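# Move wooden block from bench onto cart floor

## Task

Lift the wooden block from the bench and lay it flat on the cart's floor at the handle end, next to the profiles; keep the drop flap open and keep anything already accomplished intact; finish with both hands empty, released and withdrawn from the cart, the robot upright and untilted, and no part of the robot touching anything.

## Robot and tools

ROBOT. A Rainbow Robotics RB-Y1: a differential-drive base (two drive wheels, two rear casters, 0.58 m wide, extending 0.10 m ahead of the wheel axle and 0.57 m behind; spinning in place sweeps a 0.58 m radius), a torso with a folding leg plus yaw, a head, and two 7-joint arms, each ending in a parallel gripper with a wrist camera case that sticks out sideways and can collide. The base cannot move sideways.

FRAMES. Base frame: origin on the floor midway between the drive wheels, x forward, y left, z up, metres. The state lines chest, left_hand and right_hand are reported in it. A hand point sits between the finger pads, 0.03 m behind the tips; the fingers point along the hand's -z and close along its x. base_odometry counts wheel turns in the frame where the base started (heading in rad, left positive), so wheel slip looks like travel.

move. One action per call. Allowed forms: base and/or joints (optionally with min_time_s or contact_limits); target alone or with min_time_s; contact_limits alone. An empty call only returns state and pictures.
- base: {"x_m_s", "turn_rad_s", "for_s"}, velocities for a duration, then stop. x_m_s forward m/s (0.005 to 1.5 either sign, or 0); turn_rad_s left-positive rad/s (0.02 to 1.509 either sign, or 0); for_s 0.1 to 5 s. Omitted speeds are 0. Acceleration is 0.4 m/s² (turn 0.5 rad/s²), so distance is about speed × for_s, less if for_s is short. Combined speeds are scaled down if |x_m_s| + 0.27·|turn_rad_s| exceeds 1.5. The base keeps driving into furniture; wheels may spin, and stalled motors cut out for 2 s.
- joints: absolute target angles by joint name (rad, gripper in m opening). Torso: torso_squat_rad 0 to 1.2 (lowers level chest), torso_shift_rad -0.3 to 0.6 (hips forward), torso_pitch_rad -0.2 to 1.4 (bow forward), torso_yaw_rad -1.5 to 1.5 (left positive; raise both arms sideways ≥0.2 rad first). Combined torso limits: squat+shift ≤ 1.52; squat-shift+pitch ≤ 1.57; shift+0.5·pitch-0.4·squat ≤ 0.7; shift+0.3·pitch-0.5·squat ≤ 0.39. Arms (left/right alike unless noted): shoulder_pitch ±2.356 (negative raises forward), shoulder_roll left 0 to 3.141, right -3.141 to 0 (away from body), shoulder_yaw ±2.094, elbow -2.617 to 0.01 (negative bends), forearm_roll ±3.141, wrist_pitch -1.57 to 1.919, hand_roll ±2.705, gripper_m 0 to 0.1. Head: head_pan_rad ±0.523 (left positive), head_tilt_rad -0.35 to 1.57 (down positive).
- target: one hand to an absolute pose in the base frame: side "left"/"right", x, y, z in m (-3 to 3), quat_wxyz formatted like the printed hand lines. It is solved once into joint angles, so the hand follows an arc; break long moves into shorter steps. Status reads reached (within 10 mm, 2°), short (with error) or refused (with reason).
- min_time_s 0.1 to 8: lower bound on duration of arm, head, torso motions.
- contact_limits: gripper current caps in mA, 200 to 672.5 (default 672.5), persist until changed; lower means softer grip.
- cameras: list from head_camera, left_wrist_camera, right_wrist_camera, all. blocking: true (default) waits for rest; false returns in about 0.5 s.

wait(seconds 0 to 10, cameras): idles; returns early once running moves settle. stop(cameras): brakes all motions; braked ones report stopped. zoom_image(camera, region [x0,y0,x1,y1] pixels, max 504×504): closer look at the latest image. read_manual(section "licences"): licence text only. finished_scene(scene): ends the current scene; call nothing after it in the same reply.

RESULTS. base_status, joint_status, left_hand_status, right_hand_status: done, moving, off_target (came to rest away from target, may still push), stopped, time_out, contact_stop (torso only), limit_stop_at_<name> (built-in guard; own_body_* means a self-collision guard, nothing pushing), not_followed / "joint command not followed" (arm-collision check held the arm), torque_fault, limit_stop_at_motor_heat. A contact_stop or time_out halts the whole group (torso, or one arm). After any unrequested stop or a refusal, later calls in that reply are skipped. on_its_own lists uncommanded behaviour. lidar_m: 12 ranges in 30° sectors counter-clockwise from straight ahead, at 0.23 m height; "-" is nothing. motor_effort: wheel motor % (brackets: peak); at rest normally under 30. Joint torques, external torques, wrist force/torque (uncalibrated, include hand weight) and motor temperatures also appear.

GRIPPING. Command an opening at least 0.005 m below the object's width; off_target or done are both normal then. Arm payload rating 3 kg.

AVOID. Arms hitting or squeezing each other (hard presses end the scene); shoulder roll of about 0.5 rad outward keeps forward hands apart. Joint contact torque above its limit (elbow 33.8 N m, wrist joints 23.5, shoulder 65.8) causes a 10 s robot freeze. Motors at 80 °C brake the arm; avoid holding stretched poses or pushing unreachable targets. Do not bend or rise fast with arms extended or loaded, stop hard while driving, drive fast into furniture, or let the upper body snag while wheels push: the robot can tip. Do not drop the block from height, release it while moving, slam, or push hard on fixed things. Something may occasionally nudge loose objects.

Each tool is called after "Emit:" as name([rows], argument=value, ...), one row to a line, values as JSON.

## Session

Emit:
move(joints={"head_tilt_rad":0.6,"head_pan_rad":0.5}, cameras=["head_camera"])

Emit:
move(joints={"head_tilt_rad":0.8,"head_pan_rad":0}, cameras=["head_camera"])

Emit:
move(joints={"head_tilt_rad":0.6,"head_pan_rad":-0.5}, cameras=["head_camera"])

Scene clock: 1.00 s.
Joint torques (N m): left_arm=[-1.56 -0.75 0.68 -0.48 -0.13 -0.55 -0.13] | right_arm=[-3.64 -0.59 -0.77 -1.42 0.04 -0.56 0]
External joint torques (N m): left_arm=[-0.17 -0.9 0.67 0.08 -0.14 -0.13 -0.12] | right_arm=[-0.04 0.53 -0.73 0.22 -0.02 0.03 -0.02]
Motor temperatures (°C): left_arm=[30 28 31 35 34 32 37] | right_arm=[34 30 31 30 35 36 34]
Wrist force (N): left_arm=[-0.1 1.3 -7.8] | right_arm=[-2.6 0.9 -4.7]
Wrist torque (N m): left_arm=[-0.30 0.15 0.11] | right_arm=[-0.08 -0.10 -0.10]
Wrist force, peak (N): left_arm=[0.1 1.6 -7.9] | right_arm=[-2.9 0.8 -5.4]
move: done
base_odometry: x=+0.000 y=+0.000 heading=+0.000
lidar_m: 0.74 1.04 1.57 4.56 1.51 1.06 1.01 1.09 1.44 3.61 1.10 0.79
base_status: not commanded
joint_positions: torso_squat_rad=+0.350 torso_shift_rad=+0.000 torso_pitch_rad=+0.000 torso_yaw_rad=+0.000 left_shoulder_pitch_rad=+0.037 left_shoulder_roll_rad=+0.004 left_shoulder_yaw_rad=-0.043 left_elbow_rad=-0.196 left_forearm_roll_rad=-0.014 left_wrist_pitch_rad=+0.002 left_hand_roll_rad=+0.027 left_gripper_m=+0.099 right_shoulder_pitch_rad=-0.040 right_shoulder_roll_rad=-0.021 right_shoulder_yaw_rad=-0.018 right_elbow_rad=-0.235 right_forearm_roll_rad=+0.049 right_wrist_pitch_rad=-0.014 right_hand_roll_rad=+0.035 right_gripper_m=+0.099 head_pan_rad=+0.500 head_tilt_rad=+0.600
joint_status: all done
wheel_motors_off: 0
motor_effort: left_wheel=+0(1) right_wheel=+0(2)
chest: x=-0.2280 y=+0.0001 z=+1.2475 quat_wxyz=(+1.000, +0.000, +0.000, +0.000) (m; base frame)
left_hand: x=-0.1598 y=+0.2200 z=+0.5653 quat_wxyz=(+0.997, +0.000, -0.079, -0.009) (m; base frame)
right_hand: x=-0.0823 y=-0.2360 z=+0.5770 quat_wxyz=(+0.989, -0.016, -0.142, +0.041) (m; base frame)
pictures: head_camera
camera_calibration:
head_camera: T_world_to_cam=[[0.480762, -0.876288, -0.0314125, 0.143715], [-0.465904, -0.224934, -0.855767, 1.19443], [0.742833, 0.426055, -0.516406, 0.845605], [0, 0, 0, 1]] pos_world=[-0.140746, 0.0343292, 1.46335]

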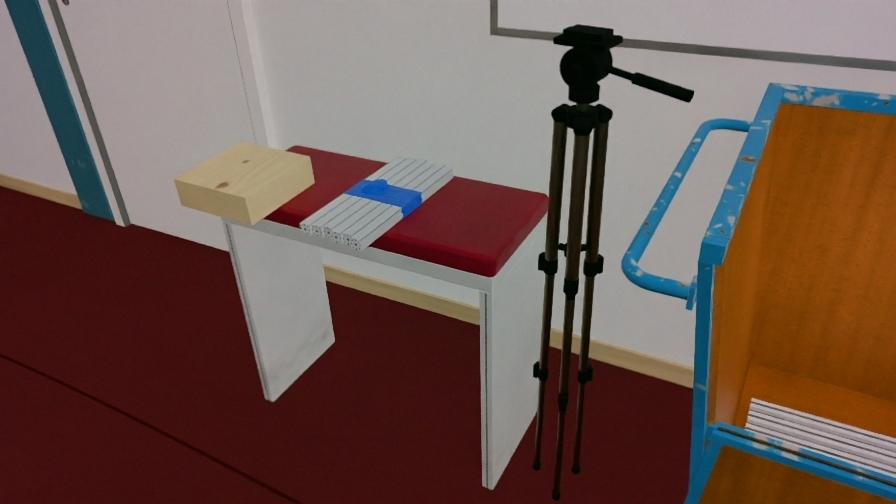

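Scene clock: 2.00 s.
Joint torques (N m): left_arm=[-1.64 -0.97 0.92 -0.58 -0.05 -0.7 -0.06] | right_arm=[-3.38 -0.49 -0.73 -1.49 -0.09 -0.58 -0.03]
External joint torques (N m): left_arm=[-0.26 -1.12 0.91 -0.03 -0.05 -0.28 -0.05] | right_arm=[0.22 0.63 -0.69 0.15 -0.15 0.01 -0.05]
Wrist force (N): left_arm=[0.0 1.1 -7.6] | right_arm=[-2.7 1.0 -4.6]
Wrist torque (N m): left_arm=[-0.30 0.17 0.11] | right_arm=[-0.10 -0.12 -0.10]
Wrist force, peak (N): left_arm=[-0.7 1.3 -8.3] | right_arm=[-2.9 1.1 -5.3]
move: done
base_odometry: x=+0.000 y=+0.000 heading=+0.000
lidar_m: 0.73 1.03 1.56 4.57 1.51 1.07 1.02 1.08 1.44 3.62 1.08 0.79
base_status: not commanded
joint_positions: torso_squat_rad=+0.350 torso_shift_rad=+0.000 torso_pitch_rad=+0.000 torso_yaw_rad=+0.000 left_shoulder_pitch_rad=+0.037 left_shoulder_roll_rad=+0.004 left_shoulder_yaw_rad=-0.043 left_elbow_rad=-0.196 left_forearm_roll_rad=-0.014 left_wrist_pitch_rad=+0.002 left_hand_roll_rad=+0.027 left_gripper_m=+0.099 right_shoulder_pitch_rad=-0.040 right_shoulder_roll_rad=-0.021 right_shoulder_yaw_rad=-0.018 right_elbow_rad=-0.235 right_forearm_roll_rad=+0.049 right_wrist_pitch_rad=-0.014 right_hand_roll_rad=+0.035 right_gripper_m=+0.099 head_pan_rad=+0.000 head_tilt_rad=+0.800
joint_status: all done
wheel_motors_off: 0
motor_effort: left_wheel=+0(1) right_wheel=-1(2)
chest: x=-0.2280 y=+0.0001 z=+1.2475 quat_wxyz=(+1.000, +0.000, +0.000, +0.000) (m; base frame)
left_hand: x=-0.1598 y=+0.2200 z=+0.5653 quat_wxyz=(+0.997, +0.000, -0.079, -0.009) (m; base frame)
right_hand: x=-0.0823 y=-0.2360 z=+0.5770 quat_wxyz=(+0.989, -0.016, -0.142, +0.041) (m; base frame)
pictures: head_camera
camera_calibration:
head_camera: T_world_to_cam=[[-0.00443635, -0.999504, -0.0311766, 0.0434261], [-0.676342, 0.0259634, -0.73613, 0.977865], [0.736575, 0.0178203, -0.676122, 1.07557], [0, 0, 0, 1]] pos_world=[-0.130674, -0.00115112, 1.44841]

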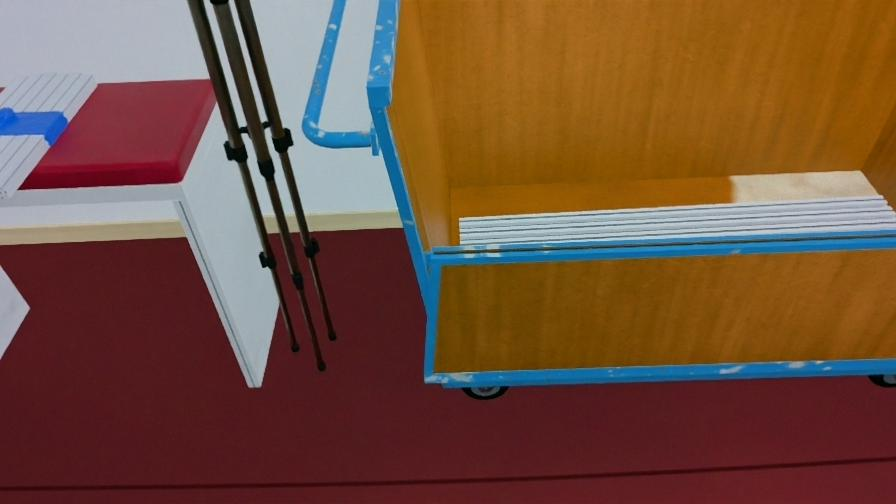

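Scene clock: 3.00 s.
Joint torques (N m): left_arm=[-1.94 -0.63 0.83 -0.39 -0.06 -0.65 -0.03] | right_arm=[-3.51 -0.52 -0.78 -1.54 -0.02 -0.58 0.02]
External joint torques (N m): left_arm=[-0.56 -0.78 0.82 0.16 -0.06 -0.23 -0.02] | right_arm=[0.09 0.6 -0.74 0.09 -0.08 0.02 0]
Wrist force (N): left_arm=[-0.6 1.8 -7.9] | right_arm=[-2.8 0.9 -4.8]
Wrist torque (N m): left_arm=[-0.38 0.07 0.06] | right_arm=[-0.08 -0.13 -0.12]
Wrist force, peak (N): left_arm=[0.3 1.8 -8.1] | right_arm=[-2.9 1.1 -5.5]
move: done
base_odometry: x=+0.000 y=+0.000 heading=+0.000
lidar_m: 0.74 1.04 1.57 4.56 1.51 1.09 1.02 1.08 1.43 3.60 1.10 0.78
base_status: not commanded
joint_positions: torso_squat_rad=+0.350 torso_shift_rad=+0.000 torso_pitch_rad=+0.000 torso_yaw_rad=+0.000 left_shoulder_pitch_rad=+0.037 left_shoulder_roll_rad=+0.004 left_shoulder_yaw_rad=-0.043 left_elbow_rad=-0.196 left_forearm_roll_rad=-0.014 left_wrist_pitch_rad=+0.002 left_hand_roll_rad=+0.027 left_gripper_m=+0.099 right_shoulder_pitch_rad=-0.040 right_shoulder_roll_rad=-0.021 right_shoulder_yaw_rad=-0.018 right_elbow_rad=-0.235 right_forearm_roll_rad=+0.049 right_wrist_pitch_rad=-0.014 right_hand_roll_rad=+0.035 right_gripper_m=+0.099 head_pan_rad=-0.500 head_tilt_rad=+0.600
joint_status: all done
wheel_motors_off: 0
motor_effort: left_wheel=+0(1) right_wheel=-1(1)
chest: x=-0.2280 y=+0.0001 z=+1.2475 quat_wxyz=(+1.000, +0.000, +0.000, +0.000) (m; base frame)
left_hand: x=-0.1598 y=+0.2200 z=+0.5653 quat_wxyz=(+0.997, +0.000, -0.079, -0.009) (m; base frame)
right_hand: x=-0.0823 y=-0.2360 z=+0.5770 quat_wxyz=(+0.989, -0.016, -0.142, +0.041) (m; base frame)
pictures: head_camera
camera_calibration:
head_camera: T_world_to_cam=[[-0.477517, -0.87806, -0.0314197, -0.053747], [-0.440952, 0.270428, -0.855821, 1.19955], [0.75996, -0.394815, -0.516316, 0.849156], [0, 0, 0, 1]] pos_world=[-0.142045, -0.0363253, 1.46335]

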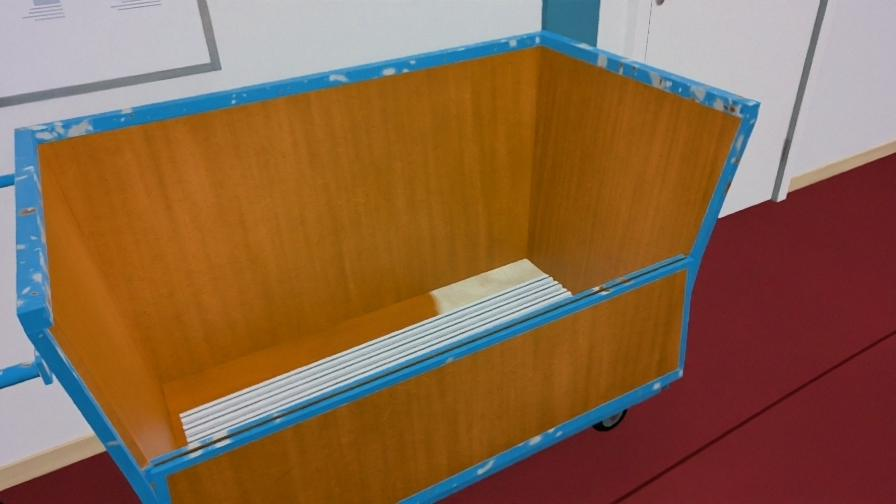

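Emit:
move(base={"turn_rad_s":0.8,"for_s":1.9635}, joints={"head_pan_rad":0,"head_tilt_rad":0.6,"torso_squat_rad":0.02,"torso_pitch_rad":0.5}, min_time_s=2)

Emit:
move(base={"x_m_s":0.4,"for_s":3.0})

Emit:
move(base={"turn_rad_s":-0.8,"for_s":1.9635}, joints={"left_shoulder_pitch_rad":-0.75,"left_shoulder_roll_rad":0.45,"left_shoulder_yaw_rad":-0.2,"left_elbow_rad":-0.9,"left_forearm_roll_rad":0.5,"left_wrist_pitch_rad":1.2,"left_hand_roll_rad":0,"right_shoulder_pitch_rad":-0.75,"right_shoulder_roll_rad":-0.45,"right_shoulder_yaw_rad":0.2,"right_elbow_rad":-0.9,"right_forearm_roll_rad":-0.5,"right_wrist_pitch_rad":1.2,"right_hand_roll_rad":0}, cameras=["head_camera"])

Scene clock: 12.23 s.
Joint torques (N m): left_arm=[10.65 -0.65 0.77 4.71 -0.07 0.41 -0.06] | right_arm=[10.07 -0.13 -0.86 3.82 -0.25 0.29 -0.03]
External joint torques (N m): left_arm=[-1.27 -0.97 0.74 0.02 -0.06 -0.15 -0.08] | right_arm=[0.29 0.68 -0.61 0.38 -0.2 -0.06 -0.02]
Wrist force (N): left_arm=[2.5 1.0 -7.5] | right_arm=[0.1 0.9 -4.9]
Wrist torque (N m): left_arm=[-0.26 0.26 0.06] | right_arm=[-0.05 0.03 -0.07]
Wrist force, peak (N): left_arm=[3.2 1.1 -8.4] | right_arm=[-2.7 1.4 -5.3]
move: done
base_odometry: x=+0.000 y=+0.000 heading=+1.573
lidar_m: 4.37 1.50 1.06 1.02 1.07 1.43 3.74 1.10 0.80 0.76 1.04 1.57
base_status: done (sent for 1.97 of 1.97 s)
joint_positions: torso_squat_rad=+0.020 torso_shift_rad=+0.000 torso_pitch_rad=+0.500 torso_yaw_rad=+0.000 left_shoulder_pitch_rad=+0.037 left_shoulder_roll_rad=+0.004 left_shoulder_yaw_rad=-0.043 left_elbow_rad=-0.196 left_forearm_roll_rad=-0.014 left_wrist_pitch_rad=+0.002 left_hand_roll_rad=+0.027 left_gripper_m=+0.099 right_shoulder_pitch_rad=-0.040 right_shoulder_roll_rad=-0.021 right_shoulder_yaw_rad=-0.018 right_elbow_rad=-0.235 right_forearm_roll_rad=+0.049 right_wrist_pitch_rad=-0.014 right_hand_roll_rad=+0.035 right_gripper_m=+0.099 head_pan_rad=+0.000 head_tilt_rad=+0.600
joint_status: all done
wheel_motors_off: 0
motor_effort: left_wheel=+4(32) right_wheel=+17(51)
chest: x=-0.0797 y=+0.0001 z=+1.2519 quat_wxyz=(+0.969, +0.000, +0.247, +0.000) (m; base frame)
left_hand: x=-0.3469 y=+0.2201 z=+0.6205 quat_wxyz=(+0.985, -0.003, +0.170, -0.008) (m; base frame)
right_hand: x=-0.2733 y=-0.2360 z=+0.5937 quat_wxyz=(+0.993, -0.006, +0.107, +0.043) (m; base frame)
pictures: none

Scene clock: 16.60 s.
Joint torques (N m): left_arm=[11.04 -0.71 0.63 4.75 -0.02 0.39 -0.02] | right_arm=[10.3 -0.05 -0.74 4.08 -0.25 0.33 -0.12]
External joint torques (N m): left_arm=[-0.89 -1.02 0.6 0.05 -0.01 -0.18 -0.03] | right_arm=[0.52 0.76 -0.48 0.65 -0.19 -0.02 -0.11]
Wrist force (N): left_arm=[2.8 0.9 -7.1] | right_arm=[0.4 1.0 -5.0]
Wrist torque (N m): left_arm=[-0.25 0.28 0.04] | right_arm=[-0.08 0.09 -0.09]
Wrist force, peak (N): left_arm=[3.3 1.8 -8.1] | right_arm=[0.4 0.6 -5.6]
move: done
base_odometry: x=-0.003 y=+1.200 heading=+1.574
lidar_m: 4.40 1.52 1.09 1.04 1.09 1.46 3.84 1.35 1.10 0.91 1.54 2.06
base_status: done (sent for 3 of 3 s)
joint_positions: torso_squat_rad=+0.020 torso_shift_rad=+0.000 torso_pitch_rad=+0.500 torso_yaw_rad=+0.000 left_shoulder_pitch_rad=+0.037 left_shoulder_roll_rad=+0.004 left_shoulder_yaw_rad=-0.043 left_elbow_rad=-0.196 left_forearm_roll_rad=-0.014 left_wrist_pitch_rad=+0.002 left_hand_roll_rad=+0.027 left_gripper_m=+0.099 right_shoulder_pitch_rad=-0.040 right_shoulder_roll_rad=-0.021 right_shoulder_yaw_rad=-0.018 right_elbow_rad=-0.235 right_forearm_roll_rad=+0.049 right_wrist_pitch_rad=-0.014 right_hand_roll_rad=+0.035 right_gripper_m=+0.099 head_pan_rad=+0.000 head_tilt_rad=+0.600
joint_status: not commanded
wheel_motors_off: 0
motor_effort: left_wheel=+16(45) right_wheel=-13(47)
chest: x=-0.0796 y=+0.0001 z=+1.2519 quat_wxyz=(+0.969, +0.000, +0.247, +0.000) (m; base frame)
left_hand: x=-0.3468 y=+0.2200 z=+0.6205 quat_wxyz=(+0.985, -0.003, +0.170, -0.008) (m; base frame)
right_hand: x=-0.2732 y=-0.2360 z=+0.5937 quat_wxyz=(+0.993, -0.006, +0.107, +0.043) (m; base frame)
pictures: none

Scene clock: 20.53 s.
Joint torques (N m): left_arm=[-11.08 6.42 3.23 -5.4 -0.27 -0.28 -0.28] | right_arm=[-11.32 -8.04 -1.76 -5.63 0.32 0.08 -0.27]
External joint torques (N m): left_arm=[1.01 -2.01 0 0.79 -0.29 -0.38 -0.28] | right_arm=[0.32 0.66 1.23 0.1 0.1 -0.06 -0.27]
Wrist force (N): left_arm=[1.1 1.5 -8.0] | right_arm=[-0.2 1.0 -5.3]
Wrist torque (N m): left_arm=[-0.33 0.15 0.14] | right_arm=[-0.08 0.06 -0.02]
Wrist force, peak (N): left_arm=[3.3 2.1 -8.8] | right_arm=[-1.4 0.9 -6.6]
move: done
base_odometry: x=-0.003 y=+1.200 heading=+0.001
lidar_m: 0.89 1.54 2.05 4.41 1.55 1.10 1.04 1.10 1.47 3.70 1.33 1.09
base_status: done (sent for 1.97 of 1.97 s)
joint_positions: torso_squat_rad=+0.020 torso_shift_rad=+0.000 torso_pitch_rad=+0.500 torso_yaw_rad=+0.000 left_shoulder_pitch_rad=-0.750 left_shoulder_roll_rad=+0.450 left_shoulder_yaw_rad=-0.200 left_elbow_rad=-0.900 left_forearm_roll_rad=+0.500 left_wrist_pitch_rad=+1.200 left_hand_roll_rad=+0.000 left_gripper_m=+0.099 right_shoulder_pitch_rad=-0.750 right_shoulder_roll_rad=-0.450 right_shoulder_yaw_rad=+0.200 right_elbow_rad=-0.900 right_forearm_roll_rad=-0.500 right_wrist_pitch_rad=+1.200 right_hand_roll_rad=+0.000 right_gripper_m=+0.099 head_pan_rad=+0.000 head_tilt_rad=+0.600
joint_status: all done
wheel_motors_off: 0
motor_effort: left_wheel=+20(53) right_wheel=-2(47)
chest: x=-0.0796 y=+0.0001 z=+1.2519 quat_wxyz=(+0.969, +0.000, +0.247, +0.000) (m; base frame)
left_hand: x=+0.2577 y=+0.2939 z=+0.7090 quat_wxyz=(+0.997, +0.003, +0.051, -0.060) (m; base frame)
right_hand: x=+0.2577 y=-0.2937 z=+0.7091 quat_wxyz=(+0.997, -0.003, +0.051, +0.060) (m; base frame)
pictures: head_camera
camera_calibration:
head_camera: T_world_to_cam=[[-0.0135383, -0.999502, -0.028519, 0.0400089], [-0.863684, 0.0260611, -0.50336, 0.795572], [0.503852, 0.0178167, -0.863606, 1.15095], [0, 0, 0, 1]] pos_world=[0.107753, -0.00125082, 1.39557]

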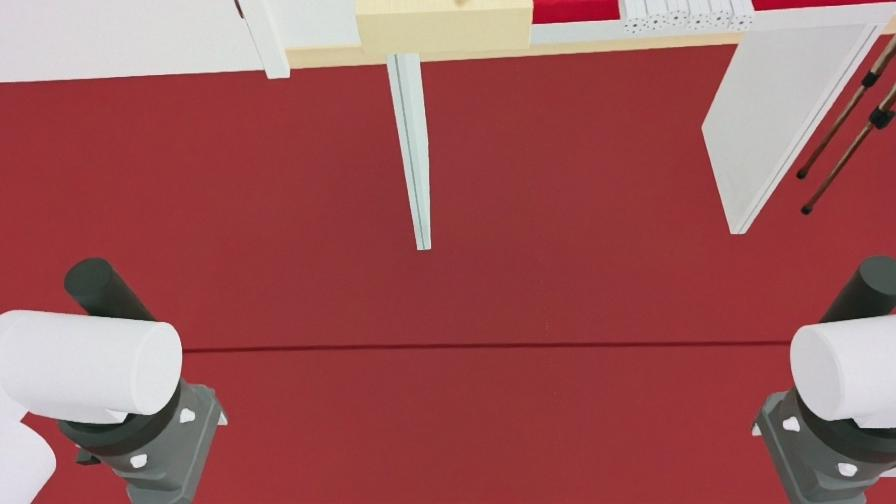

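Emit:
move(target={"side":"left","x":0.335,"y":0.23,"z":0.88,"quat_wxyz":[0.998,-0.06,0,0]})

Emit:
move(target={"side":"right","x":0.335,"y":-0.23,"z":0.92,"quat_wxyz":[0.998,0.06,0,0]})

Emit:
move(base={"x_m_s":0.3,"for_s":2.0}, joints={"head_tilt_rad":0.85}, cameras=["all"])

Scene clock: 27.17 s.
Joint torques (N m): left_arm=[-13.42 6.69 6.41 -7.14 0.19 -0.53 -0.2] | right_arm=[-11.17 -8.37 -2.05 -5.98 0.27 0.16 -0.15]
External joint torques (N m): left_arm=[1.44 -1.77 1.26 0.68 -0.06 -0.36 -0.2] | right_arm=[0.46 0.33 0.94 -0.25 0.05 0.02 -0.14]
Wrist force (N): left_arm=[1.0 1.2 -7.5] | right_arm=[-0.2 1.3 -5.3]
Wrist torque (N m): left_arm=[-0.27 0.20 0.03] | right_arm=[-0.14 0.04 -0.04]
Wrist force, peak (N): left_arm=[0.8 0.5 -8.8] | right_arm=[-0.2 0.6 -5.7]
move: done
base_odometry: x=-0.003 y=+1.200 heading=+0.001
lidar_m: 0.90 1.55 2.04 4.40 1.54 1.09 1.05 1.10 1.47 3.68 1.33 1.10
base_status: not commanded
joint_positions: torso_squat_rad=+0.020 torso_shift_rad=+0.000 torso_pitch_rad=+0.500 torso_yaw_rad=+0.000 left_shoulder_pitch_rad=-0.818 left_shoulder_roll_rad=+0.539 left_shoulder_yaw_rad=-0.105 left_elbow_rad=-1.485 left_forearm_roll_rad=+0.638 left_wrist_pitch_rad=+1.684 left_hand_roll_rad=+0.328 left_gripper_m=+0.099 right_shoulder_pitch_rad=-0.750 right_shoulder_roll_rad=-0.450 right_shoulder_yaw_rad=+0.200 right_elbow_rad=-0.900 right_forearm_roll_rad=-0.500 right_wrist_pitch_rad=+1.200 right_hand_roll_rad=+0.000 right_gripper_m=+0.099 head_pan_rad=+0.000 head_tilt_rad=+0.600
joint_status: all done
wheel_motors_off: 0
motor_effort: left_wheel=+20(22) right_wheel=-2(2)
chest: x=-0.0796 y=+0.0001 z=+1.2519 quat_wxyz=(+0.969, +0.000, +0.247, +0.000) (m; base frame)
left_hand: x=+0.3351 y=+0.2300 z=+0.8800 quat_wxyz=(+0.998, -0.060, +0.000, +0.000) (m; base frame)
left_hand_status: reached (checked arc, planned for 0.9 s): 0 mm and 0.0 deg off.
right_hand: x=+0.2576 y=-0.2938 z=+0.7090 quat_wxyz=(+0.997, -0.003, +0.051, +0.060) (m; base frame)
pictures: none

Scene clock: 28.47 s.
Joint torques (N m): left_arm=[-13.81 6.52 6.34 -7.4 0.39 -0.62 -0.13] | right_arm=[-14.99 -9.56 -5.59 -7.39 -0.02 -0.33 0.31]
External joint torques (N m): left_arm=[1.05 -1.94 1.19 0.43 0.14 -0.45 -0.12] | right_arm=[-0.41 -0.42 -0.43 -0.21 -0.04 -0.2 0.3]
Wrist force (N): left_arm=[1.1 1.5 -6.9] | right_arm=[-0.9 0.1 -5.2]
Wrist torque (N m): left_arm=[-0.29 0.21 0.01] | right_arm=[-0.06 -0.02 -0.02]
Wrist force, peak (N): left_arm=[0.4 2.2 -8.5] | right_arm=[-1.1 0.8 -6.5]
move: done
base_odometry: x=-0.003 y=+1.200 heading=+0.001
lidar_m: 0.90 1.52 2.03 4.40 1.56 1.11 1.04 1.10 1.47 3.68 1.33 1.10
base_status: not commanded
joint_positions: torso_squat_rad=+0.020 torso_shift_rad=+0.000 torso_pitch_rad=+0.500 torso_yaw_rad=+0.000 left_shoulder_pitch_rad=-0.818 left_shoulder_roll_rad=+0.539 left_shoulder_yaw_rad=-0.105 left_elbow_rad=-1.485 left_forearm_roll_rad=+0.638 left_wrist_pitch_rad=+1.684 left_hand_roll_rad=+0.328 left_gripper_m=+0.099 right_shoulder_pitch_rad=-0.838 right_shoulder_roll_rad=-0.575 right_shoulder_yaw_rad=+0.080 right_elbow_rad=-1.593 right_forearm_roll_rad=-0.684 right_wrist_pitch_rad=+1.802 right_hand_roll_rad=-0.381 right_gripper_m=+0.099 head_pan_rad=+0.000 head_tilt_rad=+0.600
joint_status: all done
wheel_motors_off: 0
motor_effort: left_wheel=+19(20) right_wheel=+2(3)
chest: x=-0.0796 y=+0.0001 z=+1.2519 quat_wxyz=(+0.969, +0.000, +0.247, +0.000) (m; base frame)
left_hand: x=+0.3351 y=+0.2300 z=+0.8800 quat_wxyz=(+0.998, -0.060, +0.000, +0.000) (m; base frame)
right_hand: x=+0.3352 y=-0.2301 z=+0.9193 quat_wxyz=(+0.998, +0.060, +0.000, +0.000) (m; base frame)
right_hand_status: reached (checked arc, planned for 1.0 s): 1 mm and 0.1 deg off.
pictures: none

Scene clock: 31.57 s.
Joint torques (N m): left_arm=[-13.76 6.71 6.21 -7.3 0.2 -0.54 -0.09] | right_arm=[-14.81 -9.68 -5.94 -7.45 -0.11 -0.1 0.16]
External joint torques (N m): left_arm=[1.1 -1.75 1.06 0.53 -0.05 -0.38 -0.09] | right_arm=[-0.23 -0.54 -0.78 -0.27 -0.13 0.02 0.16]
Wrist force (N): left_arm=[0.6 2.0 -8.0] | right_arm=[-1.1 0.4 -4.7]
Wrist torque (N m): left_arm=[-0.32 0.14 0.02] | right_arm=[-0.07 -0.03 -0.04]
Wrist force, peak (N): left_arm=[1.2 2.3 -8.2] | right_arm=[-1.7 0.0 -5.8]
move: done
base_odometry: x=+0.597 y=+1.200 heading=+0.001
lidar_m: 0.40 0.29 1.23 3.23 2.42 1.71 1.65 1.72 2.29 1.15 0.68 0.85
base_status: done (sent for 2 of 2 s)
joint_positions: torso_squat_rad=+0.020 torso_shift_rad=+0.000 torso_pitch_rad=+0.500 torso_yaw_rad=+0.000 left_shoulder_pitch_rad=-0.818 left_shoulder_roll_rad=+0.539 left_shoulder_yaw_rad=-0.105 left_elbow_rad=-1.485 left_forearm_roll_rad=+0.638 left_wrist_pitch_rad=+1.684 left_hand_roll_rad=+0.328 left_gripper_m=+0.099 right_shoulder_pitch_rad=-0.838 right_shoulder_roll_rad=-0.575 right_shoulder_yaw_rad=+0.080 right_elbow_rad=-1.593 right_forearm_roll_rad=-0.684 right_wrist_pitch_rad=+1.801 right_hand_roll_rad=-0.381 right_gripper_m=+0.099 head_pan_rad=+0.000 head_tilt_rad=+0.850
joint_status: all done
wheel_motors_off: 0
motor_effort: left_wheel=-5(46) right_wheel=+5(37)
chest: x=-0.0796 y=+0.0001 z=+1.2519 quat_wxyz=(+0.969, +0.000, +0.247, +0.000) (m; base frame)
left_hand: x=+0.3351 y=+0.2300 z=+0.8800 quat_wxyz=(+0.998, -0.060, +0.000, +0.000) (m; base frame)
right_hand: x=+0.3352 y=-0.2301 z=+0.9193 quat_wxyz=(+0.998, +0.060, +0.000, +0.000) (m; base frame)
pictures: head_camera, left_wrist_camera, right_wrist_camera
camera_calibration:
head_camera: T_world_to_cam=[[-0.0201747, -0.999501, -0.0242865, 0.0342463], [-0.961365, 0.0260638, -0.274042, 0.474111], [0.274538, 0.0178195, -0.961411, 1.29762], [0, 0, 0, 1]] pos_world=[0.100239, -0.00125082, 1.3783]
left_wrist_camera: T_world_to_cam=[[0.999604, 0.0254482, -0.0119896, -0.330817], [0.0277853, -0.826525, 0.562214, -0.284905], [0.00439761, -0.562324, -0.826905, 0.928026], [0, 0, 0, 1]] pos_world=[0.334521, 0.294789, 0.9236]
right_wrist_camera: T_world_to_cam=[[-0.999233, -0.026372, -0.0289592, 0.354316], [-0.0385313, 0.794608, 0.605898, -0.334166], [0.00703241, 0.606549, -0.795015, 0.940238], [0, 0, 0, 1]] pos_world=[0.334556, -0.295425, 0.960235]

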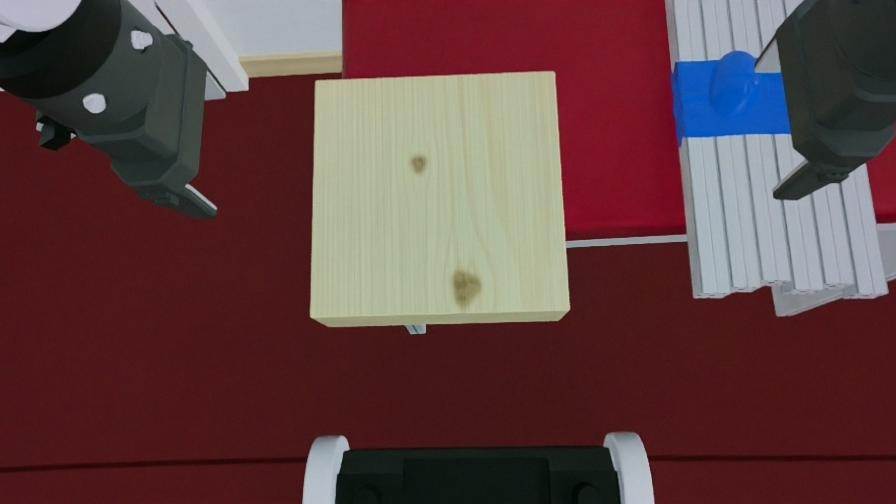

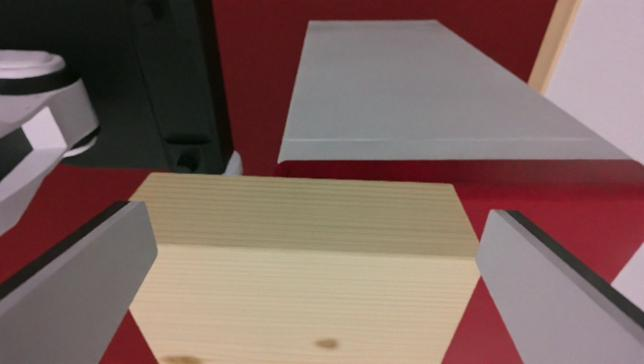

